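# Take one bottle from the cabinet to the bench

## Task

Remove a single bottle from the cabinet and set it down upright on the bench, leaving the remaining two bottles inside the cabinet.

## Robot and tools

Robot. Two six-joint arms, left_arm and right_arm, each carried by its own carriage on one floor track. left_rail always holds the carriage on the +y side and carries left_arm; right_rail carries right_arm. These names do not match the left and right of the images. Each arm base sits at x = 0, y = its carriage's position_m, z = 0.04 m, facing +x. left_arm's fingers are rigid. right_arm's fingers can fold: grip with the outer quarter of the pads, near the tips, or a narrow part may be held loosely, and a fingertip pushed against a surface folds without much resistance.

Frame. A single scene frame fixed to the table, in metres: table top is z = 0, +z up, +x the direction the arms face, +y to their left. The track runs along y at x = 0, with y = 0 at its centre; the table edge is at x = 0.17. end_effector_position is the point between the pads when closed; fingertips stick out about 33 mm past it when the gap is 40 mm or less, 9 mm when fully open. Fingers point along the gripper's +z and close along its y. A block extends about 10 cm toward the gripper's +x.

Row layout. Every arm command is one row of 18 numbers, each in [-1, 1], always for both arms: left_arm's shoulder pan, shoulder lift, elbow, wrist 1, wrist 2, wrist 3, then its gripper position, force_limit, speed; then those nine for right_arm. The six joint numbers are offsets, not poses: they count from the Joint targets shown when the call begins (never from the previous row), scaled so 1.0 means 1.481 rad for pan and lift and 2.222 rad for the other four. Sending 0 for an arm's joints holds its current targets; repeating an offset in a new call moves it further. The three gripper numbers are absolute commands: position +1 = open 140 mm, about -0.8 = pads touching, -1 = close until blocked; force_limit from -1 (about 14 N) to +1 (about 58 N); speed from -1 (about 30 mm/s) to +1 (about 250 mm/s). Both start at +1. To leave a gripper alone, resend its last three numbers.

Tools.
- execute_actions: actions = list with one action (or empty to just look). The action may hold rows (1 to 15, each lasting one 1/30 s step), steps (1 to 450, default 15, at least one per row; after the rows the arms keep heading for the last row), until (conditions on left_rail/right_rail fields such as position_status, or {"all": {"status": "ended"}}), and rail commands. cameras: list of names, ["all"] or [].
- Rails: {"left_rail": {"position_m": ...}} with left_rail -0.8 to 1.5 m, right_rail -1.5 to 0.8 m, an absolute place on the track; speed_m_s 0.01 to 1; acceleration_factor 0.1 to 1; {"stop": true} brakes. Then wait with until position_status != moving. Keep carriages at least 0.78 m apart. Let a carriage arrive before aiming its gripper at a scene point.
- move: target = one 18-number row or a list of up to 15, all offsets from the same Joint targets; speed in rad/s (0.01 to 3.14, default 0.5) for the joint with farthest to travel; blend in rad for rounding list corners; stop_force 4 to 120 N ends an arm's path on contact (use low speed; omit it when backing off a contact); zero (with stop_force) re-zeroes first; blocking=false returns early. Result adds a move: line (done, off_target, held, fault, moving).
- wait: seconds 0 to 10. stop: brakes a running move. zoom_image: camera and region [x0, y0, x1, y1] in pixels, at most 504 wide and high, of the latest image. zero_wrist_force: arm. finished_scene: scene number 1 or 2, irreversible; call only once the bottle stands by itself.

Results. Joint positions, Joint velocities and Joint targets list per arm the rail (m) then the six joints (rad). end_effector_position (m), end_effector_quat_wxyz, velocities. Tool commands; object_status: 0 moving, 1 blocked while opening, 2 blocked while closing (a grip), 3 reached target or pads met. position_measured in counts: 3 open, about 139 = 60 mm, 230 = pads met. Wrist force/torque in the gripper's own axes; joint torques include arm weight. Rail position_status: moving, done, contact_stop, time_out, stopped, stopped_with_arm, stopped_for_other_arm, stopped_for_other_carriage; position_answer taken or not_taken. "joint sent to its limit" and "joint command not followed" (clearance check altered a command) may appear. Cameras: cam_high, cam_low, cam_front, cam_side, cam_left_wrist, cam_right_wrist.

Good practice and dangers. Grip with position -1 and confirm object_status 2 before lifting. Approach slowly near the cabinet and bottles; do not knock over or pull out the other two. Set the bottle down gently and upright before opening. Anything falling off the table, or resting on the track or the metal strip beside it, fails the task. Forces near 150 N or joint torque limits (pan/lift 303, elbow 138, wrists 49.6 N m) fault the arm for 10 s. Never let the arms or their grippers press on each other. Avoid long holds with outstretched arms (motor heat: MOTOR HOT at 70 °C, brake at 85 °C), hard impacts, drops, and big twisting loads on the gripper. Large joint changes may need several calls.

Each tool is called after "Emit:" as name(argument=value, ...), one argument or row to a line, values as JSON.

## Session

Emit:
execute_actions(
  actions=[],
)

Scene clock: 0.00 s.
left_arm: end_effector_position=(+0.3563, +1.1084, +0.5790) position_measured=3 object_status=3 end_effector_quat_wxyz=(+0.000, +0.000, +1.000, +0.000) | right_arm: end_effector_position=(+0.3563, -0.9886, +0.5790) position_measured=3 object_status=3 end_effector_quat_wxyz=(+0.000, +0.000, +1.000, +0.000)
Joint positions: left_arm=[1.03 -0.281 -2.157 1.821 -1.235 -1.571 -0.28] | right_arm=[-1.067 -0.281 -2.157 1.821 -1.235 -1.571 -0.281]
Joint velocities: within noise
Joint torques (N m): no reading
Wrist force (N): no reading
Wrist torque (N m): no reading
Wrist force, peak (N): no reading
Joint targets: left_arm=[1.030 -0.281 -2.157 1.821 -1.235 -1.571 -0.280] | right_arm=[-1.067 -0.281 -2.157 1.821 -1.235 -1.571 -0.281]
Tool commands: left_gripper/position=+1.0 left_gripper/force_limit=+1.0 left_gripper/speed=+1.0 right_gripper/position=+1.0 right_gripper/force_limit=+1.0 right_gripper/speed=+1.0
left_rail: position_m=1.030 position_status=done
right_rail: position_m=-1.067 position_status=done
camera_calibration:
cam_left_wrist: T_world_to_cam=[[-0.0461341, 0.998817, 0.0153696, -1.0912], [0.938178, 0.038039, 0.344057, -0.574492], [0.343065, 0.0302922, -0.938823, 0.573705], [0, 0, 0, 1]] pos_world=[0.291817, 1.09438, 0.753037]
cam_right_wrist: T_world_to_cam=[[0.0343734, 0.99838, -0.0453355, 1.0225], [0.945097, -0.0177216, 0.326308, -0.535219], [0.324976, -0.0540628, -0.944176, 0.560128], [0, 0, 0, 1]] pos_world=[0.288659, -1.00004, 0.749861]

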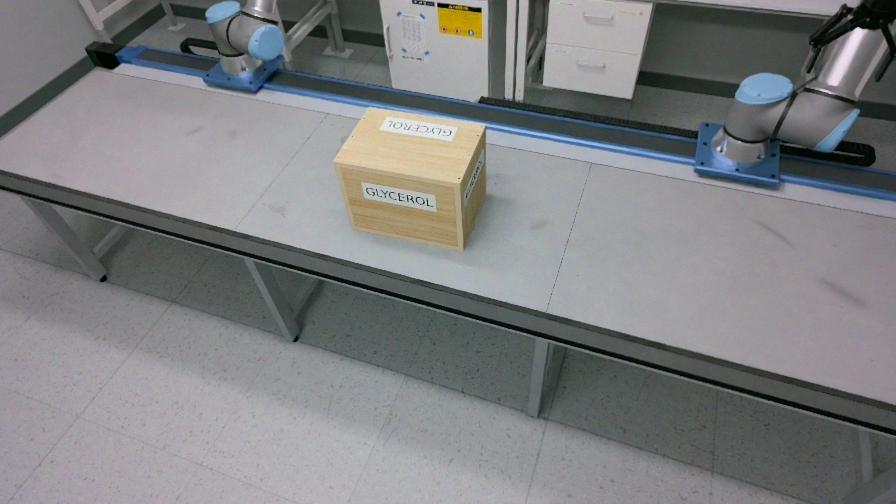

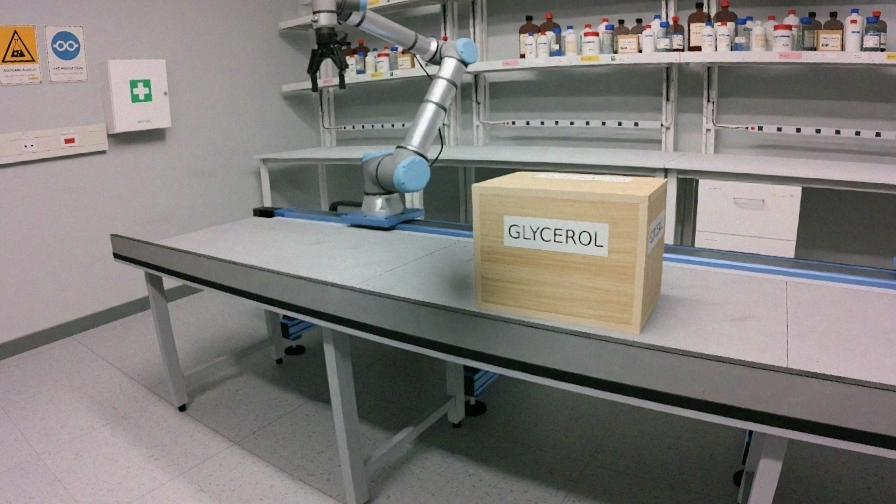

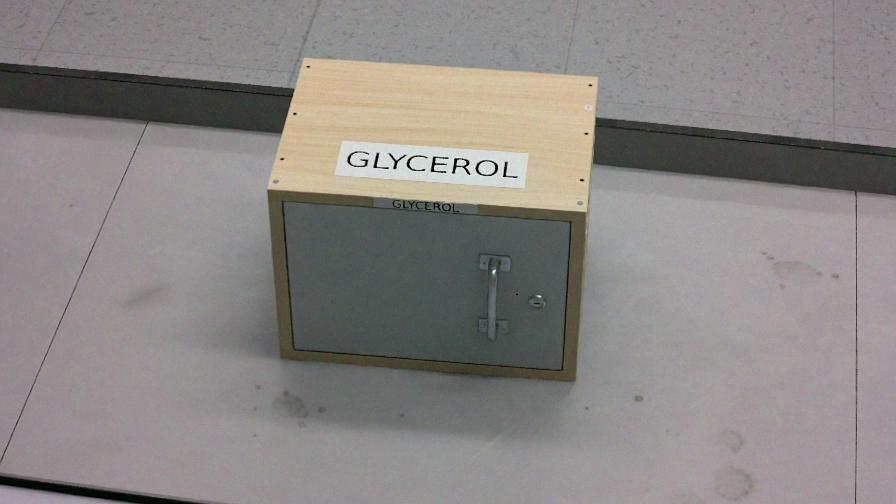

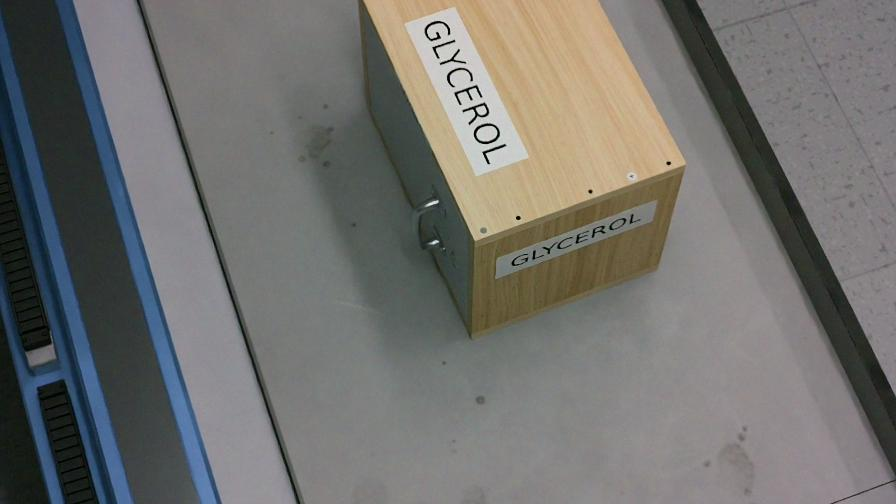

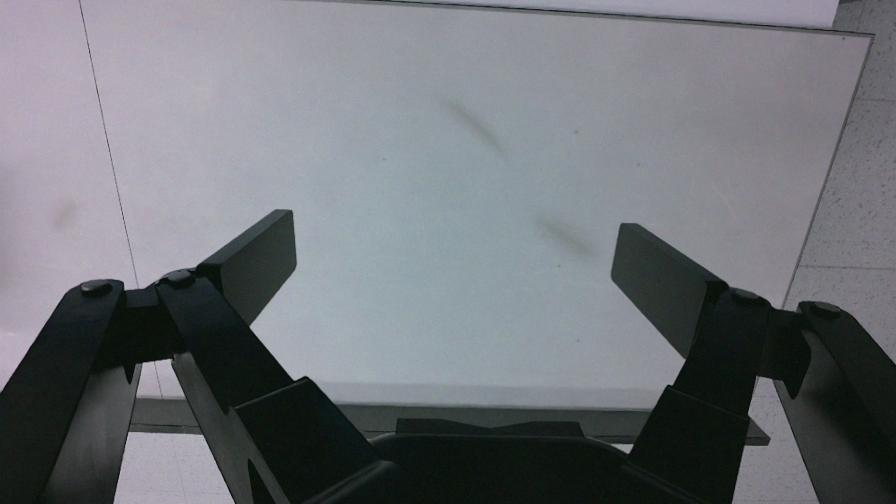

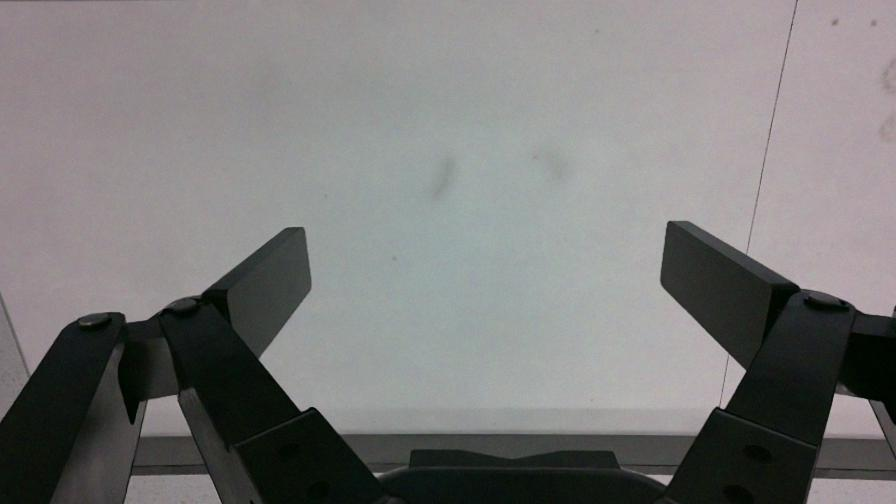

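Emit:
execute_actions(
  actions=[
    {"right_rail":{"position_m":-1.48},"left_rail":{"position_m":-0.619},"steps":240,"until":{"all":{"status":"ended"}}},
  ],
)

Emit:
move(
  target=[-0.3504,0.3761,-0.842,-0.1508,0.5585,0.126,-0.1,-0.5,-1,0,0,0,0,0,0,1,1,1],
  speed=1.0,
)

Emit:
move(
  target=[
    [-0.2558,0,-0.5,-0.12,0.3078,0,-0.1,-0.5,-1,0,0,0,0,0,0,1,1,1],
    [-0.2558,-0.2756,-0.9855,-0.2094,0.3078,0,-0.1,-0.5,-1,0,0,0,0,0,0,1,1,1],
  ],
  speed=0.9,
  blend=[0.15,0],
  cameras=["cam_front","cam_side","cam_left_wrist"],
)

Scene clock: 42.37 s.
left_arm: end_effector_position=(+0.3563, -0.5404, +0.5790) position_measured=3 object_status=3 end_effector_quat_wxyz=(+0.000, +0.000, +1.000, +0.000) | right_arm: end_effector_position=(+0.3563, -1.4014, +0.5790) position_measured=3 object_status=3 end_effector_quat_wxyz=(+0.000, +0.000, +1.000, +0.000)
Joint positions: left_arm=[-0.619 -0.281 -2.157 1.821 -1.235 -1.571 -0.281] | right_arm=[-1.48 -0.281 -2.157 1.821 -1.235 -1.571 -0.28]
Joint torques (N m): left_arm=[1.88 -0.96 -47.28 -4.41 0.11 -0.05] | right_arm=[1.3 -0.11 -49.6 -4.8 0.52 -0.32]
Wrist force (N): left_arm=[0.2 0.1 -0.1] | right_arm=[0.2 -0.2 0.3]
Wrist torque (N m): left_arm=[0.02 -0.04 0.00] | right_arm=[-0.04 -0.06 0.01]
Wrist force, peak (N): left_arm=[0.1 4.0 -0.2] | right_arm=[0.5 3.5 0.4]
Joint targets: left_arm=[-0.619 -0.281 -2.157 1.821 -1.235 -1.571 -0.280] | right_arm=[-1.480 -0.281 -2.157 1.821 -1.235 -1.571 -0.281]
Tool commands: left_gripper/position=+1.0 left_gripper/force_limit=+1.0 left_gripper/speed=+1.0 right_gripper/position=+1.0 right_gripper/force_limit=+1.0 right_gripper/speed=+1.0
left_rail: position_m=-0.619 position_status=done
right_rail: position_m=-1.480 position_status=done

Scene clock: 45.47 s.
left_arm: end_effector_position=(+0.3823, -0.3002, +1.5310) position_measured=141 object_status=0 end_effector_quat_wxyz=(+0.704, -0.178, +0.675, +0.131) | right_arm: end_effector_position=(+0.3563, -1.4014, +0.5790) position_measured=3 object_status=3 end_effector_quat_wxyz=(+0.000, +0.000, +1.000, +0.000)
Joint positions: left_arm=[-0.619 -0.8 -1.6 -0.05 -1.57 -0.33 -0.001] | right_arm=[-1.48 -0.281 -2.157 1.821 -1.235 -1.571 -0.28]
Joint torques (N m): left_arm=[-6.91 15.12 -5.5 -2.93 1.76 3.54] | right_arm=[2.18 -2.51 -49.61 -5 0.64 -0.27]
Wrist force (N): left_arm=[0.5 -0.4 1.1] | right_arm=[0.2 0.2 0.1]
Wrist torque (N m): left_arm=[-0.47 -0.25 -0.66] | right_arm=[0.05 -0.04 0.01]
Wrist force, peak (N): left_arm=[1.1 1.0 3.8] | right_arm=[-0.6 -0.6 0.3]
Joint targets: left_arm=[-0.619 -0.800 -1.600 -0.050 -1.570 -0.330 -0.001] | right_arm=[-1.480 -0.281 -2.157 1.821 -1.235 -1.571 -0.281]
left_rail: position_m=-0.619 position_status=done
right_rail: position_m=-1.480 position_status=done
move: done

Scene clock: 48.77 s.
left_arm: end_effector_position=(+0.3040, -0.0628, +0.1451) position_measured=141 object_status=3 end_effector_quat_wxyz=(-0.014, +0.707, +0.013, +0.707) | right_arm: end_effector_position=(+0.3563, -1.4014, +0.5790) position_measured=3 object_status=3 end_effector_quat_wxyz=(+0.000, +0.000, +1.000, +0.000)
Joint positions: left_arm=[-0.619 -1.178 -2.008 -2.239 -2.035 0.354 -0.001] | right_arm=[-1.48 -0.281 -2.157 1.821 -1.235 -1.571 -0.28]
Joint torques (N m): left_arm=[0.78 44.95 11.1 -3.32 -1.27 3.34] | right_arm=[2.04 -2.04 -49.36 -4.99 0.1 -0.66]
Wrist force (N): left_arm=[2.3 1.8 0.9] | right_arm=[0.1 0.0 0.6]
Wrist torque (N m): left_arm=[-0.15 -0.68 0.47] | right_arm=[-0.01 -0.02 0.01]
Wrist force, peak (N): left_arm=[-1.1 5.9 2.9] | right_arm=[0.0 0.2 0.8]
Joint targets: left_arm=[-0.619 -1.178 -2.008 -2.240 -2.035 0.354 -0.001] | right_arm=[-1.480 -0.281 -2.157 1.821 -1.235 -1.571 -0.281]
left_rail: position_m=-0.619 position_status=done
right_rail: position_m=-1.480 position_status=done
move: done
camera_calibration:
cam_left_wrist: T_world_to_cam=[[0.0228381, -0.998687, 0.045847, -0.0679562], [-0.342542, -0.0508999, -0.938123, 0.238198], [0.939225, 0.00572044, -0.343254, -0.0494957], [0, 0, 0, 1]] pos_world=[0.129633, -0.0554596, 0.209585]
Images, in order (width x height): cam_front 896x504, cam_side 896x504, cam_left_wrist 896x504.

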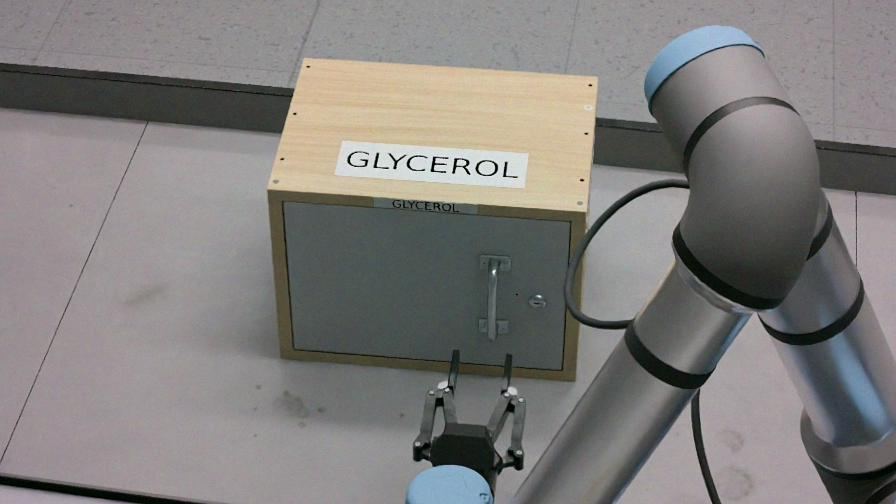

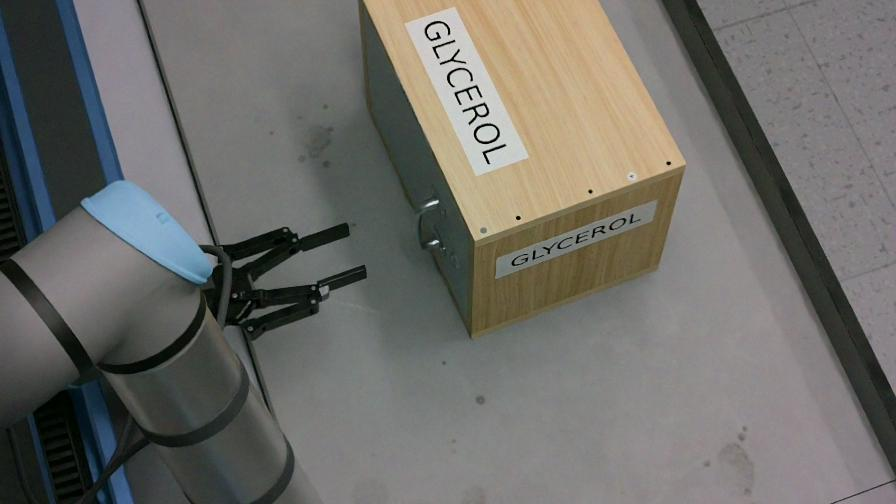

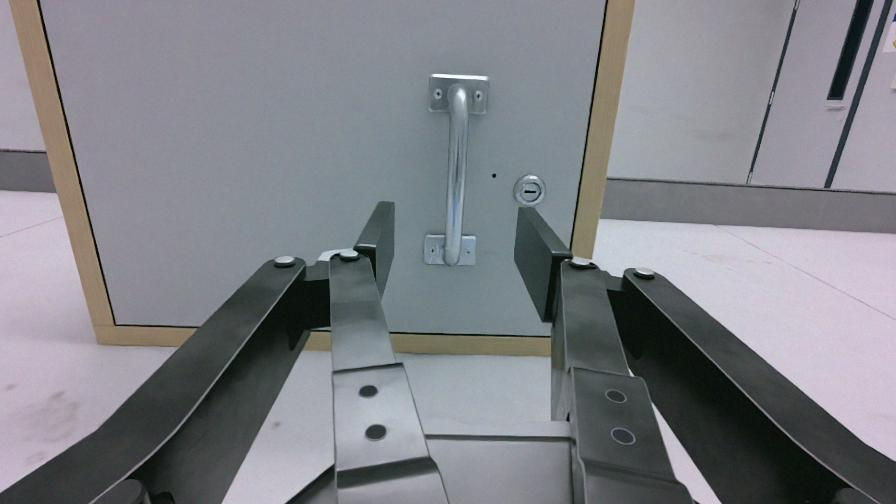

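Emit:
move(
  target=[-0.1113,-0.0034,0.0045,-0.0023,-0.0739,0,-0.1,-0.5,-1,0,0,0,0,0,0,1,1,1],
  speed=0.12,
  stop_force=15,
)

Emit:
move(
  target=[0,0,0,0,0,0,-1,-1,-1,0,0,0,0,0,0,1,1,1],
  cameras=["cam_side","cam_left_wrist"],
)

Scene clock: 69.80 s.
left_arm: end_effector_position=(+0.3925, -0.0595, +0.1450) position_measured=141 object_status=3 end_effector_quat_wxyz=(-0.013, +0.707, +0.013, +0.707) | right_arm: end_effector_position=(+0.3563, -1.4014, +0.5790) position_measured=3 object_status=3 end_effector_quat_wxyz=(+0.000, +0.000, +1.000, +0.000)
Joint positions: left_arm=[-0.619 -1.343 -2.013 -2.23 -2.04 0.19 -0.001] | right_arm=[-1.48 -0.281 -2.157 1.821 -1.235 -1.571 -0.28]
Joint torques (N m): left_arm=[-9.27 46.2 27.54 -2.64 -2.11 3.24] | right_arm=[2.85 -1.31 -49.85 -5.49 0.13 -0.39]
Wrist force (N): left_arm=[1.6 1.2 0.9] | right_arm=[-0.2 -0.3 0.6]
Wrist torque (N m): left_arm=[-0.26 -0.49 0.45] | right_arm=[-0.06 0.04 0.00]
Wrist force, peak (N): left_arm=[2.3 1.9 1.2] | right_arm=[-0.1 0.6 0.8]
Joint targets: left_arm=[-0.619 -1.343 -2.013 -2.230 -2.040 0.190 -0.001] | right_arm=[-1.480 -0.281 -2.157 1.821 -1.235 -1.571 -0.281]
left_rail: position_m=-0.619 position_status=done
right_rail: position_m=-1.480 position_status=done
move: done

Scene clock: 71.77 s.
left_arm: end_effector_position=(+0.3926, -0.0595, +0.1450) position_measured=213 object_status=2 end_effector_quat_wxyz=(-0.013, +0.707, +0.013, +0.707) | right_arm: end_effector_position=(+0.3563, -1.4014, +0.5790) position_measured=3 object_status=3 end_effector_quat_wxyz=(+0.000, +0.000, +1.000, +0.000)
Joint positions: left_arm=[-0.619 -1.343 -2.013 -2.23 -2.041 0.19 -0.001] | right_arm=[-1.48 -0.281 -2.157 1.821 -1.235 -1.571 -0.28]
Joint torques (N m): left_arm=[-0.34 48.85 27.26 3.35 -8.11 3.3] | right_arm=[2.54 -0.82 -49.48 -5.19 0.15 -0.58]
Wrist force (N): left_arm=[2.4 17.1 -9.3] | right_arm=[0.0 0.2 0.1]
Wrist torque (N m): left_arm=[-0.65 -0.50 0.52] | right_arm=[0.04 -0.01 0.00]
Wrist force, peak (N): left_arm=[2.8 23.9 -9.8] | right_arm=[-0.3 -0.1 0.9]
Joint targets: left_arm=[-0.619 -1.343 -2.013 -2.230 -2.040 0.190 -0.001] | right_arm=[-1.480 -0.281 -2.157 1.821 -1.235 -1.571 -0.281]
left_rail: position_m=-0.619 position_status=done
right_rail: position_m=-1.480 position_status=done
move: done
camera_calibration:
cam_left_wrist: T_world_to_cam=[[0.0221527, -0.998666, 0.0466362, -0.0664819], [-0.342279, -0.0514046, -0.938191, 0.268432], [0.939337, 0.00482088, -0.342961, -0.132841], [0, 0, 0, 1]] pos_world=[0.218134, -0.0519542, 0.209381]
Images, in order (width x height): cam_side 896x504, cam_left_wrist 896x504.

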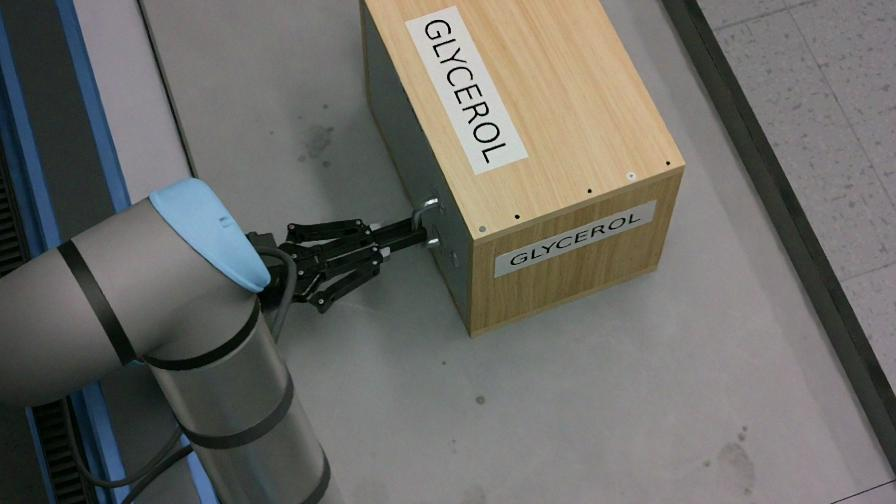

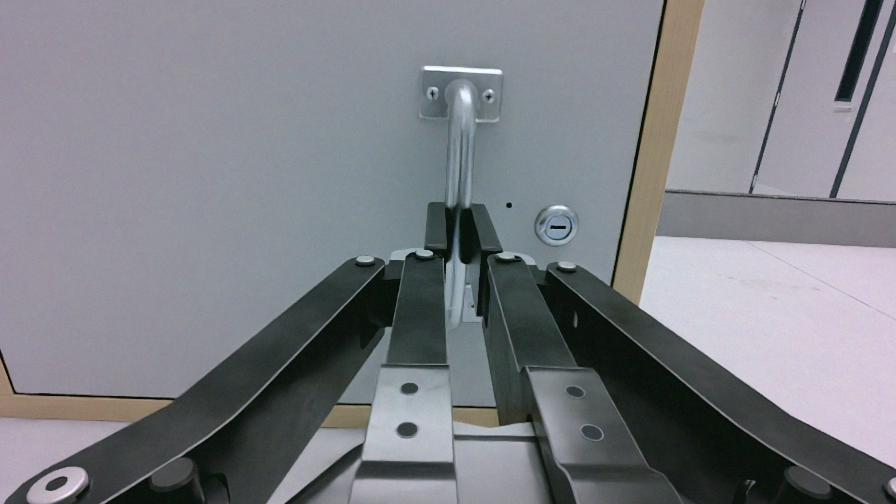

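Emit:
move(
  target=[
    [0.019,-0.0051,0.0068,-0.0035,0.0207,0,-1,-1,-1,0,0,0,0,0,0,1,1,1],
    [0.0421,-0.0228,0.0307,-0.0156,0.0631,0,-1,-1,-1,0,0,0,0,0,0,1,1,1],
    [0.0596,-0.0433,0.0583,-0.0295,0.1018,0,-1,-1,-1,0,0,0,0,0,0,1,1,1],
    [0.072,-0.0665,0.0895,-0.0452,0.137,0,-1,-1,-1,0,0,0,0,0,0,1,1,1],
    [0.0833,-0.1194,0.1608,-0.0813,0.1985,0,-1,-1,-1,0,0,0,0,0,0,1,1,1],
    [0.0847,-0.1754,0.2365,-0.1197,0.2445,0,-1,-1,-1,0,0,0,0,0,0,1,1,1],
    [0.0757,-0.2393,0.3231,-0.1637,0.2835,0,-1,-1,-1,0,0,0,0,0,0,1,1,1],
    [0.0626,-0.3066,0.4146,-0.2103,0.3108,0,-1,-1,-1,0,0,0,0,0,0,1,1,1],
    [0.0429,-0.3847,0.5212,-0.2649,0.3337,0,-1,-1,-1,0,0,0,0,0,0,1,1,1],
  ],
  speed=[0.12,0.15,0.18,0.18,0.2,0.2,0.2,0.2,0.2],
  blend=[0.02,0.02,0.02,0.02,0.03,0.03,0.03,0.03,0],
  stop_force=60,
  cameras=["cam_side","cam_left_wrist"],
)

Scene clock: 114.97 s.
left_arm: end_effector_position=(+0.1480, +0.2022, +0.1453) position_measured=213 object_status=2 end_effector_quat_wxyz=(+0.223, +0.671, -0.222, +0.671) | right_arm: end_effector_position=(+0.3563, -1.4014, +0.5790) position_measured=3 object_status=3 end_effector_quat_wxyz=(+0.000, +0.000, +1.000, +0.000)
Joint positions: left_arm=[-0.619 -1.28 -2.583 -1.072 -2.629 0.931 -0.001] | right_arm=[-1.48 -0.281 -2.157 1.821 -1.235 -1.571 -0.28]
Joint torques (N m): left_arm=[4.36 105.7 45.66 -4.26 5.74 2.5] | right_arm=[1.83 -1.75 -50.09 -5.12 0.24 -0.57]
Wrist force (N): left_arm=[0.7 -8.8 16.0] | right_arm=[0.1 0.3 0.3]
Wrist torque (N m): left_arm=[-0.13 -0.70 0.10] | right_arm=[0.07 -0.03 0.01]
Wrist force, peak (N): left_arm=[3.7 21.4 0.4] | right_arm=[0.4 -0.3 0.9]
Joint targets: left_arm=[-0.619 -1.280 -2.583 -1.072 -2.629 0.931 -0.001] | right_arm=[-1.480 -0.281 -2.157 1.821 -1.235 -1.571 -0.281]
left_rail: position_m=-0.619 position_status=done
right_rail: position_m=-1.480 position_status=done
move: done
camera_calibration:
cam_left_wrist: T_world_to_cam=[[-0.609044, -0.791754, 0.0468041, 0.25177], [-0.298711, 0.174312, -0.938289, 0.146458], [0.734736, -0.58544, -0.34267, 0.245261], [0, 0, 0, 1]] pos_world=[0.0168854, 0.317396, 0.209679]
Images, in order (width x height): cam_side 896x504, cam_left_wrist 896x504.

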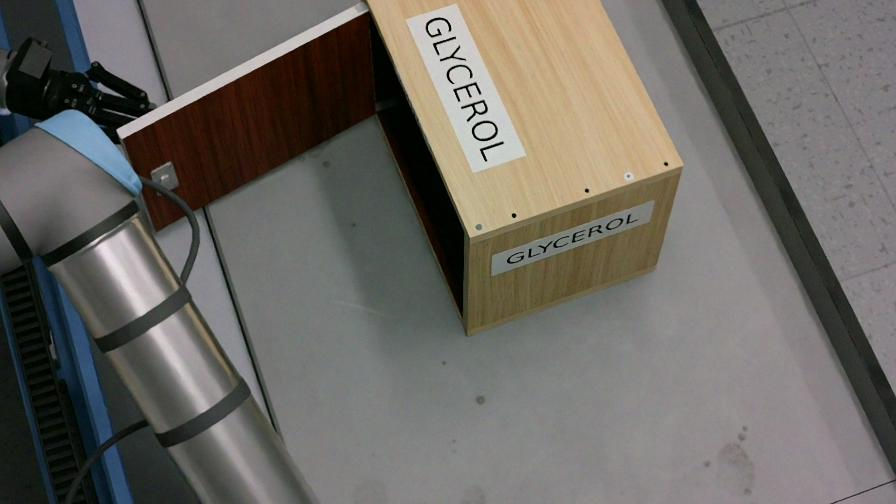

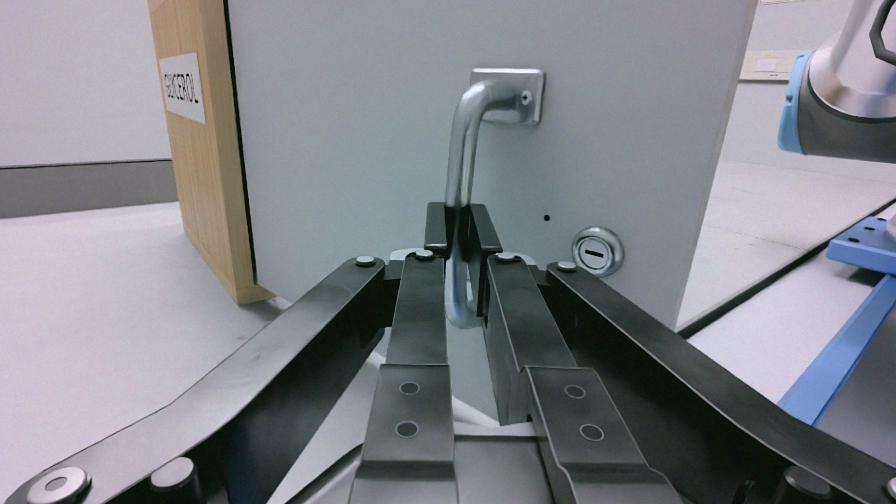

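Emit:
move(
  target=[
    [0,0,0,0,0,0,-0.1,-1,-1,0,0,0,0,0,0,1,1,1],
    [0.0373,-0.0897,0.1218,-0.0617,0.0248,0,-0.1,-1,-1,0,0,0,0,0,0,1,1,1],
    [0.0373,0.2586,0.1218,-0.0617,0.0248,0,-0.1,-1,-1,0,0,0,0,0,0,1,1,1],
    [0.1661,0.6629,-0.4255,-0.016,-0.1886,0,-0.1,-1,-1,0,0,0,0,0,0,1,1,1],
    [0.1661,0.4115,-0.514,0.2401,-0.1886,0,-0.1,-1,-1,0,0,0,0,0,0,1,1,1],
  ],
  speed=[0.2,0.2,0.7,0.8,0.4],
  blend=[0,0.01,0.05,0.03,0],
  cameras=["cam_side","cam_left_wrist","cam_front"],
)

Scene clock: 162.60 s.
left_arm: end_effector_position=(+0.2206, -0.0688, +0.1702) position_measured=141 object_status=3 end_effector_quat_wxyz=(-0.009, +0.707, +0.009, +0.707) | right_arm: end_effector_position=(+0.3563, -1.4014, +0.5790) position_measured=3 object_status=3 end_effector_quat_wxyz=(+0.000, +0.000, +1.000, +0.000)
Joint positions: left_arm=[-0.619 -1.034 -1.973 -2.214 -2.096 0.512 -0.001] | right_arm=[-1.48 -0.281 -2.157 1.821 -1.235 -1.571 -0.28]
Joint torques (N m): left_arm=[8.59 43.14 12.68 1.34 -2.36 2.15] | right_arm=[2.02 -2.04 -50.88 -5.09 -0.08 -0.98]
Wrist force (N): left_arm=[1.7 1.5 1.1] | right_arm=[0.0 -0.3 0.2]
Wrist torque (N m): left_arm=[-0.17 -0.53 0.49] | right_arm=[-0.06 0.00 0.01]
Wrist force, peak (N): left_arm=[0.7 -9.8 16.0] | right_arm=[1.0 0.6 0.2]
Joint targets: left_arm=[-0.619 -1.034 -1.973 -2.214 -2.096 0.512 -0.001] | right_arm=[-1.480 -0.281 -2.157 1.821 -1.235 -1.571 -0.281]
left_rail: position_m=-0.619 position_status=done
right_rail: position_m=-1.480 position_status=done
move: done
camera_calibration:
cam_left_wrist: T_world_to_cam=[[0.00941652, -0.998893, 0.0460854, -0.070381], [-0.343207, -0.0465164, -0.938107, 0.233289], [0.939213, -0.00698314, -0.343265, 0.036681], [0, 0, 0, 1]] pos_world=[0.0462779, -0.0591952, 0.234685]
Images, in order (width x height): cam_front 896x504, cam_side 896x504, cam_left_wrist 896x504.

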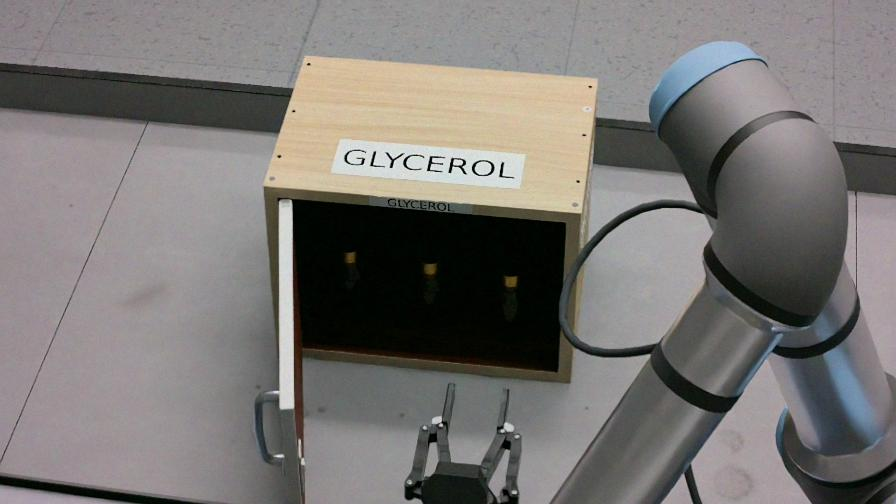

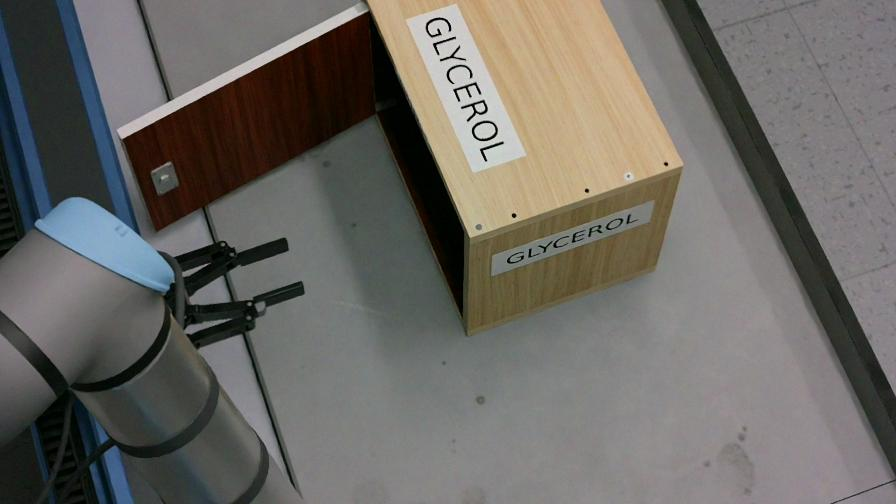

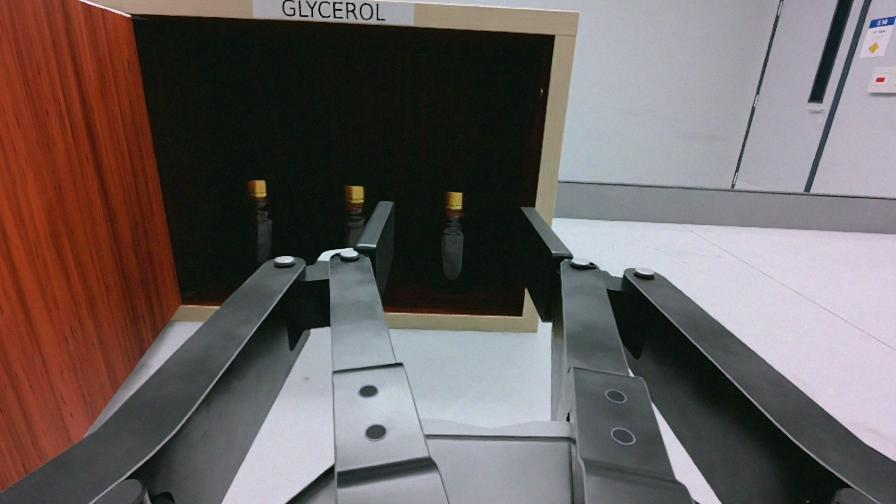

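Emit:
move(
  target=[
    [-0.1935,-0.1004,-0.0073,0.0742,-0.1178,0,0.33,-1,-1,0,0,0,0,0,0,1,1,1],
    [-0.3367,-0.1098,0.0089,0.0642,-0.2133,0,0.33,-1,-1,0,0,0,0,0,0,1,1,1],
  ],
  speed=[0.2,0.06],
  blend=[0.01,0],
  stop_force=8,
  cameras=["cam_left_wrist"],
)

Scene clock: 202.53 s.
left_arm: end_effector_position=(+0.4939, -0.0712, +0.0881) position_measured=87 object_status=3 end_effector_quat_wxyz=(+0.000, +0.707, +0.000, +0.707) | right_arm: end_effector_position=(+0.3563, -1.4014, +0.5790) position_measured=3 object_status=3 end_effector_quat_wxyz=(+0.000, +0.000, +1.000, +0.000)
Joint positions: left_arm=[-0.619 -1.532 -2.136 -2.194 -1.953 0.038 -0.001] | right_arm=[-1.48 -0.281 -2.157 1.821 -1.235 -1.571 -0.28]
Joint torques (N m): left_arm=[-8.67 52.57 23.4 -2.17 -2.17 1.48] | right_arm=[2.68 -5.24 -51.1 -5.44 0 -1.12]
Wrist force (N): left_arm=[1.5 1.3 1.1] | right_arm=[-0.3 -0.1 0.4]
Wrist torque (N m): left_arm=[-0.22 -0.45 0.45] | right_arm=[-0.03 0.06 0.01]
Wrist force, peak (N): left_arm=[2.5 1.5 0.7] | right_arm=[-0.3 -0.2 0.9]
Joint targets: left_arm=[-0.619 -1.532 -2.136 -2.194 -1.953 0.038 -0.001] | right_arm=[-1.480 -0.281 -2.157 1.821 -1.235 -1.571 -0.281]
left_rail: position_m=-0.619 position_status=done
right_rail: position_m=-1.480 position_status=done
move: done
camera_calibration:
cam_left_wrist: T_world_to_cam=[[-0.0154339, -0.99881, 0.0462622, -0.0592277], [-0.343974, -0.0381399, -0.938204, 0.250904], [0.938852, -0.0303932, -0.342976, -0.249744], [0, 0, 0, 1]] pos_world=[0.319863, -0.0571783, 0.152483]
Images, in order (width x height): cam_left_wrist 896x504.

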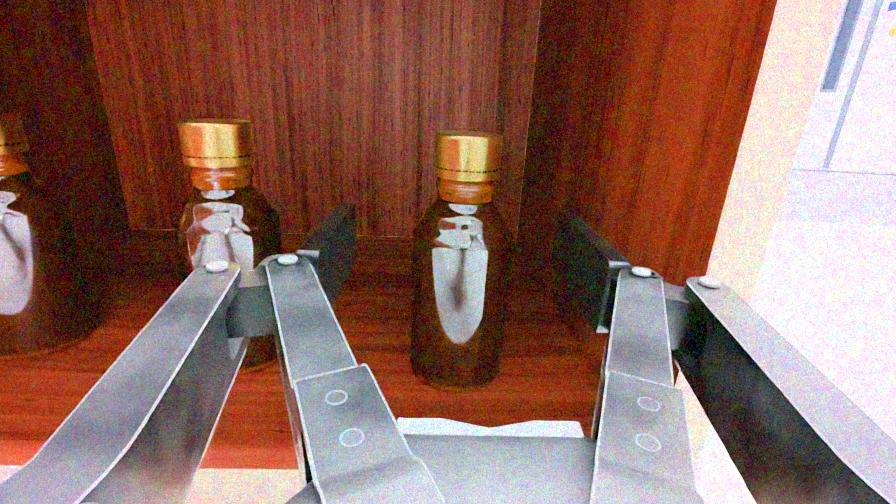

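Emit:
move(
  target=[0,0,0,0,0,0,-1,-0.3,-1,0,0,0,0,0,0,1,1,1],
)

Emit:
wait(
  seconds=0.8,
)

Emit:
move(
  target=[
    [0,0.046,0.0003,-0.0311,0,0,-1,-0.3,-1,0,0,0,0,0,0,1,1,1],
    [0.1603,0.0662,-0.029,-0.0152,0.1072,0,-1,-0.3,-1,0,0,0,0,0,0,1,1,1],
    [0.3192,0.0612,-0.0217,-0.0192,0.2131,0,-1,-0.3,-1,0,0,0,0,0,0,1,1,1],
  ],
  speed=[0.06,0.1,0.2],
  blend=[0.01,0.03,0],
  cameras=["cam_left_wrist","cam_front","cam_side"],
)

Scene clock: 219.57 s.
left_arm: end_effector_position=(+0.4939, -0.0712, +0.0880) position_measured=161 object_status=0 end_effector_quat_wxyz=(+0.000, +0.707, +0.000, +0.707) | right_arm: end_effector_position=(+0.3563, -1.4014, +0.5790) position_measured=3 object_status=3 end_effector_quat_wxyz=(+0.000, +0.000, +1.000, +0.000)
Joint positions: left_arm=[-0.619 -1.533 -2.136 -2.194 -1.953 0.038 -0.001] | right_arm=[-1.48 -0.281 -2.157 1.821 -1.235 -1.571 -0.28]
Joint torques (N m): left_arm=[-6.13 55.36 24.51 -1.26 -2.14 1.37] | right_arm=[1.27 -4.25 -52.17 -5.47 -0.38 -1.18]
Wrist force (N): left_arm=[0.5 1.9 0.7] | right_arm=[0.0 0.2 0.6]
Wrist torque (N m): left_arm=[-0.27 -0.47 0.44] | right_arm=[0.04 0.00 0.01]
Wrist force, peak (N): left_arm=[3.3 3.3 0.8] | right_arm=[0.4 0.3 0.7]
Joint targets: left_arm=[-0.619 -1.532 -2.136 -2.194 -1.953 0.038 -0.001] | right_arm=[-1.480 -0.281 -2.157 1.821 -1.235 -1.571 -0.281]
left_rail: position_m=-0.619 position_status=done
right_rail: position_m=-1.480 position_status=done
move: done

Scene clock: 220.37 s.
left_arm: end_effector_position=(+0.4939, -0.0712, +0.0880) position_measured=161 object_status=2 end_effector_quat_wxyz=(+0.000, +0.707, +0.000, +0.707) | right_arm: end_effector_position=(+0.3563, -1.4014, +0.5790) position_measured=3 object_status=3 end_effector_quat_wxyz=(+0.000, +0.000, +1.000, +0.000)
Joint positions: left_arm=[-0.619 -1.533 -2.136 -2.194 -1.953 0.038 -0.001] | right_arm=[-1.48 -0.281 -2.157 1.821 -1.235 -1.571 -0.28]
Joint torques (N m): left_arm=[-4.06 54.31 22.89 0.4 -2.05 1.14] | right_arm=[2.59 -4.28 -51.93 -5.27 -0.48 -1.1]
Wrist force (N): left_arm=[0.4 2.3 0.7] | right_arm=[-0.2 -0.1 0.3]
Wrist torque (N m): left_arm=[-0.17 -0.44 0.43] | right_arm=[-0.03 0.04 0.01]
Wrist force, peak (N): left_arm=[1.4 2.6 1.0] | right_arm=[0.2 -0.1 0.8]
Joint targets: left_arm=[-0.619 -1.532 -2.136 -2.194 -1.953 0.038 -0.001] | right_arm=[-1.480 -0.281 -2.157 1.821 -1.235 -1.571 -0.281]
Tool commands: left_gripper/position=-1.0 left_gripper/force_limit=-0.3 left_gripper/speed=-1.0 right_gripper/position=+1.0 right_gripper/force_limit=+1.0 right_gripper/speed=+1.0
left_rail: position_m=-0.619 position_status=done
right_rail: position_m=-1.480 position_status=done
wait: 0.80 s

Scene clock: 225.67 s.
left_arm: end_effector_position=(+0.2405, -0.0843, +0.1251) position_measured=161 object_status=2 end_effector_quat_wxyz=(+0.000, +0.707, +0.000, +0.707) | right_arm: end_effector_position=(+0.3563, -1.4014, +0.5790) position_measured=3 object_status=3 end_effector_quat_wxyz=(+0.000, +0.000, +1.000, +0.000)
Joint positions: left_arm=[-0.619 -1.06 -2.045 -2.242 -1.996 0.511 -0.001] | right_arm=[-1.48 -0.281 -2.157 1.821 -1.235 -1.571 -0.28]
Joint torques (N m): left_arm=[10.41 45.66 24.27 -4.09 1.63 0.88] | right_arm=[2.56 -4.77 -52.08 -5.71 -0.51 -0.9]
Wrist force (N): left_arm=[-0.5 1.1 0.9] | right_arm=[0.0 0.3 0.1]
Wrist torque (N m): left_arm=[-0.29 -0.70 0.48] | right_arm=[0.06 -0.01 0.01]
Wrist force, peak (N): left_arm=[-1.6 1.8 1.1] | right_arm=[-0.4 0.1 0.9]
Joint targets: left_arm=[-0.619 -1.060 -2.045 -2.242 -1.996 0.512 -0.001] | right_arm=[-1.480 -0.281 -2.157 1.821 -1.235 -1.571 -0.281]
left_rail: position_m=-0.619 position_status=done
right_rail: position_m=-1.480 position_status=done
move: done
camera_calibration:
cam_left_wrist: T_world_to_cam=[[-0.016085, -0.998789, 0.0465025, -0.0778366], [-0.344087, -0.0381385, -0.938163, 0.198053], [0.9388, -0.0310912, -0.343057, 0.000457691], [0, 0, 0, 1]] pos_world=[0.0664657, -0.0701746, 0.189582]
Images, in order (width x height): cam_front 896x504, cam_side 896x504, cam_left_wrist 896x504.

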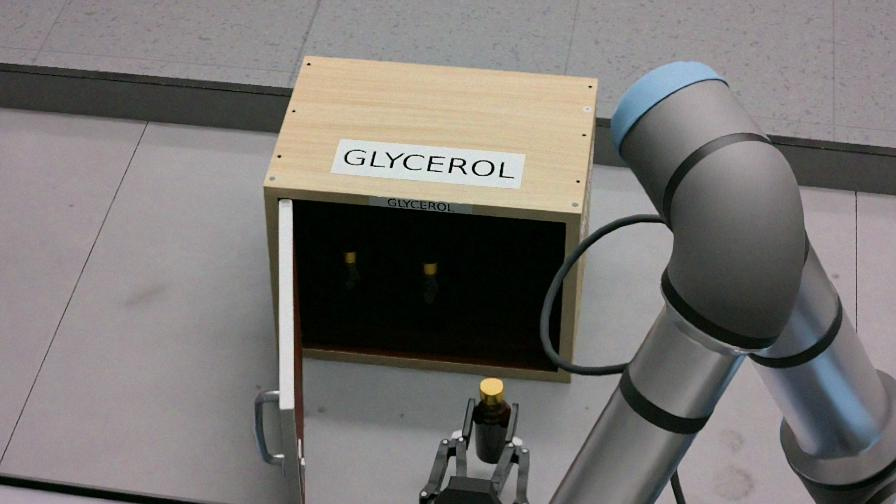

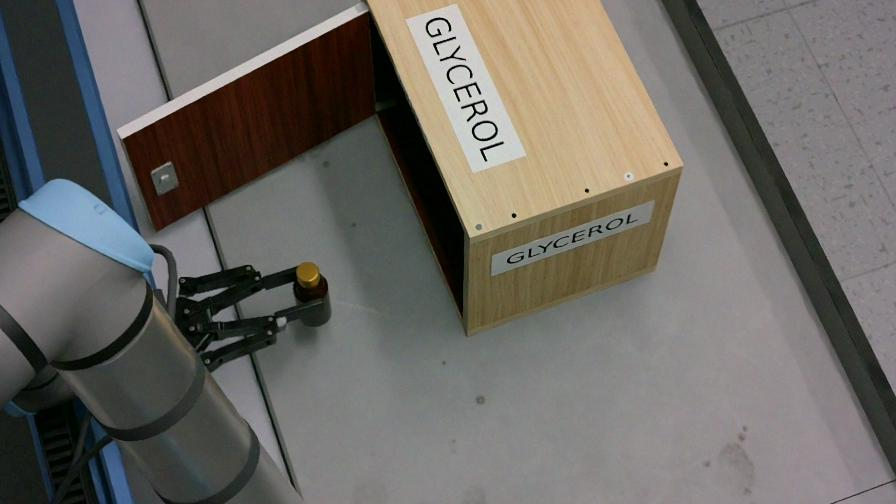

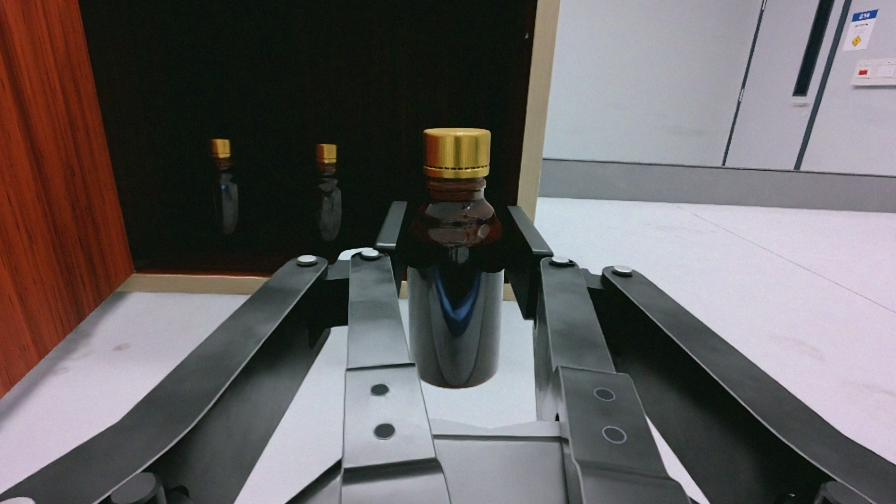

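Emit:
move(
  target=[
    [0.1956,0.1092,-0.1685,0.0957,0.1304,0,-1,-0.3,-1,0,0,0,0,0,0,1,1,1],
    [-0.2118,0.1079,-0.1662,0.0943,-0.1411,0,-1,-0.3,-1,0,0,0,0,0,0,1,1,1],
    [-0.2118,-0.0003,-0.166,0.1662,-0.1411,0,-1,-0.3,-1,0,0,0,0,0,0,1,1,1],
  ],
  speed=[0.3,0.25,0.12],
  blend=[0.05,0.01,0],
)

Emit:
move(
  target=[0,-0.022,0,0.0147,0,0,-1,-0.3,-1,0,0,0,0,0,0,1,1,1],
  speed=0.015,
  stop_force=4,
  cameras=["cam_left_wrist"],
)

Scene clock: 244.70 s.
left_arm: end_effector_position=(+0.4502, -0.2792, +0.0752) position_measured=161 object_status=2 end_effector_quat_wxyz=(+0.000, +0.707, +0.000, +0.707) | right_arm: end_effector_position=(+0.3563, -1.4014, +0.5790) position_measured=3 object_status=3 end_effector_quat_wxyz=(+0.000, +0.000, +1.000, +0.000)
Joint positions: left_arm=[-0.619 -1.373 -2.045 -2.611 -1.627 0.198 -0.001] | right_arm=[-1.48 -0.281 -2.157 1.821 -1.235 -1.571 -0.28]
Joint torques (N m): left_arm=[-8.02 32.59 9.66 2.05 -1.98 0.63] | right_arm=[1.15 -4.92 -52.65 -5.35 -0.25 -1]
Wrist force (N): left_arm=[-0.9 1.5 1.3] | right_arm=[0.2 0.2 0.6]
Wrist torque (N m): left_arm=[-0.19 -0.58 0.47] | right_arm=[0.04 -0.04 0.01]
Wrist force, peak (N): left_arm=[-1.2 2.4 1.0] | right_arm=[-0.3 0.4 0.9]
Joint targets: left_arm=[-0.619 -1.373 -2.046 -2.611 -1.626 0.198 -0.001] | right_arm=[-1.480 -0.281 -2.157 1.821 -1.235 -1.571 -0.281]
left_rail: position_m=-0.619 position_status=done
right_rail: position_m=-1.480 position_status=done
move: done

Scene clock: 246.83 s.
left_arm: end_effector_position=(+0.4502, -0.2797, +0.0700) position_measured=161 object_status=2 end_effector_quat_wxyz=(+0.000, +0.707, +0.000, +0.707) | right_arm: end_effector_position=(+0.3563, -1.4014, +0.5790) position_measured=3 object_status=3 end_effector_quat_wxyz=(+0.000, +0.000, +1.000, +0.000)
Joint positions: left_arm=[-0.619 -1.373 -2.062 -2.611 -1.61 0.198 -0.001] | right_arm=[-1.48 -0.281 -2.157 1.821 -1.235 -1.571 -0.28]
Joint torques (N m): left_arm=[-3.97 56.63 8.02 -2.83 -2.03 0.4] | right_arm=[2.43 -5.02 -53.12 -5.38 -0.4 -1.66]
Wrist force (N): left_arm=[1.0 0.8 0.9] | right_arm=[0.2 -0.5 0.0]
Wrist torque (N m): left_arm=[-0.28 -0.59 0.52] | right_arm=[-0.11 -0.05 0.01]
Wrist force, peak (N): left_arm=[9.1 2.2 1.3] | right_arm=[0.1 0.2 1.0]
Joint targets: left_arm=[-0.619 -1.373 -2.062 -2.611 -1.610 0.198 -0.001] | right_arm=[-1.480 -0.281 -2.157 1.821 -1.235 -1.571 -0.281]
left_rail: position_m=-0.619 position_status=done
right_rail: position_m=-1.480 position_status=done
move: contact (left_arm); left_arm: the shoulder lift is farthest, 0.017 rad from its target
camera_calibration:
cam_left_wrist: T_world_to_cam=[[-0.016312, -0.998786, 0.0464776, -0.266895], [-0.344004, -0.0380399, -0.938197, 0.211109], [0.938826, -0.0312923, -0.342966, -0.221551], [0, 0, 0, 1]] pos_world=[0.276266, -0.265474, 0.134482]
Images, in order (width x height): cam_left_wrist 896x504.

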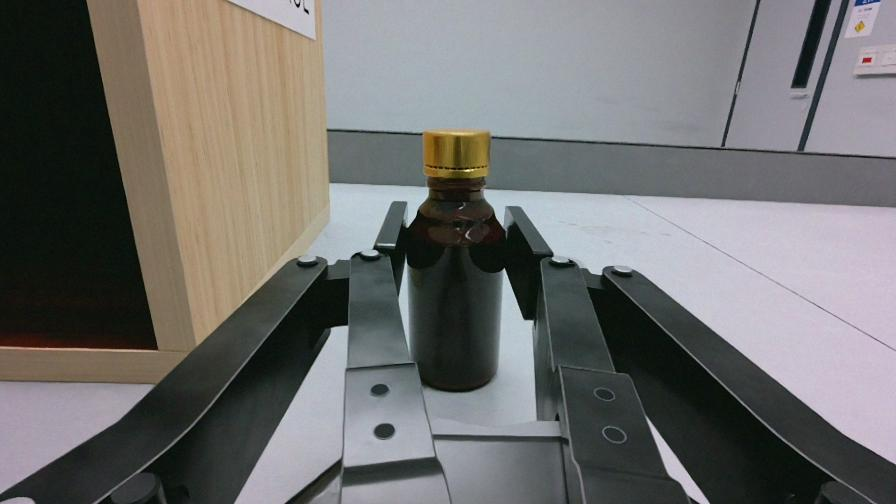

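Emit:
move(
  target=[
    [0,0,0,0,0,0,0.5,-0.3,-1,0,0,0,0,0,0,1,1,1],
    [0.4075,0.0028,-0.0025,0.0005,0.2711,0,0.5,-0.3,-1,0,0,0,0,0,0,1,1,1],
  ],
  speed=0.18,
  cameras=["cam_side","cam_left_wrist"],
)

Scene clock: 261.47 s.
left_arm: end_effector_position=(+0.2404, -0.2791, +0.0712) position_measured=66 object_status=3 end_effector_quat_wxyz=(+0.000, +0.707, +0.000, +0.707) | right_arm: end_effector_position=(+0.3563, -1.4014, +0.5790) position_measured=3 object_status=3 end_effector_quat_wxyz=(+0.000, +0.000, +1.000, +0.000)
Joint positions: left_arm=[-0.619 -0.77 -2.058 -2.617 -1.609 0.8 -0.001] | right_arm=[-1.48 -0.281 -2.157 1.821 -1.235 -1.571 -0.28]
Joint torques (N m): left_arm=[10.19 55.22 -8.59 0.07 1.9 0.58] | right_arm=[1.21 -6.68 -52.88 -5.49 -0.72 -1.62]
Wrist force (N): left_arm=[2.0 1.8 1.1] | right_arm=[0.3 0.0 0.3]
Wrist torque (N m): left_arm=[-0.12 -0.56 0.48] | right_arm=[0.00 -0.06 0.01]
Wrist force, peak (N): left_arm=[2.2 2.3 0.9] | right_arm=[0.3 -0.1 1.0]
Joint targets: left_arm=[-0.619 -0.770 -2.058 -2.617 -1.609 0.801 -0.001] | right_arm=[-1.480 -0.281 -2.157 1.821 -1.235 -1.571 -0.281]
left_rail: position_m=-0.619 position_status=done
right_rail: position_m=-1.480 position_status=done
move: done
camera_calibration:
cam_left_wrist: T_world_to_cam=[[-0.015043, -0.998793, 0.0467553, -0.270204], [-0.343858, -0.0387409, -0.938222, 0.139844], [0.938901, -0.0301908, -0.34286, -0.0237934], [0, 0, 0, 1]] pos_world=[0.0663614, -0.265179, 0.13568]
Images, in order (width x height): cam_side 896x504, cam_left_wrist 896x504.

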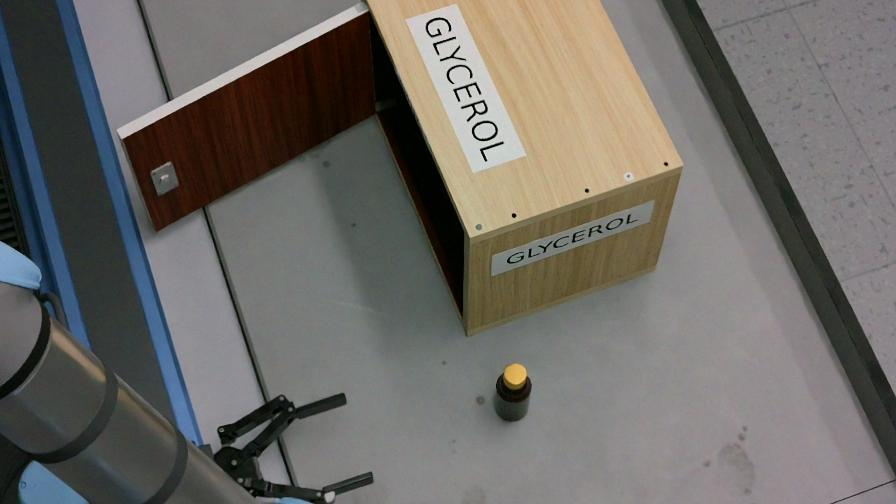

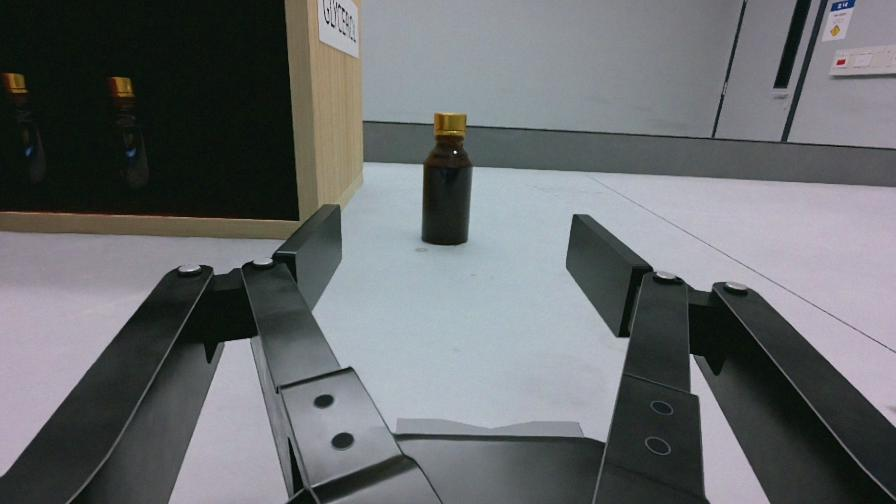

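Emit:
finished_scene(
  scene=2,
)

The scene is finished: the task was done.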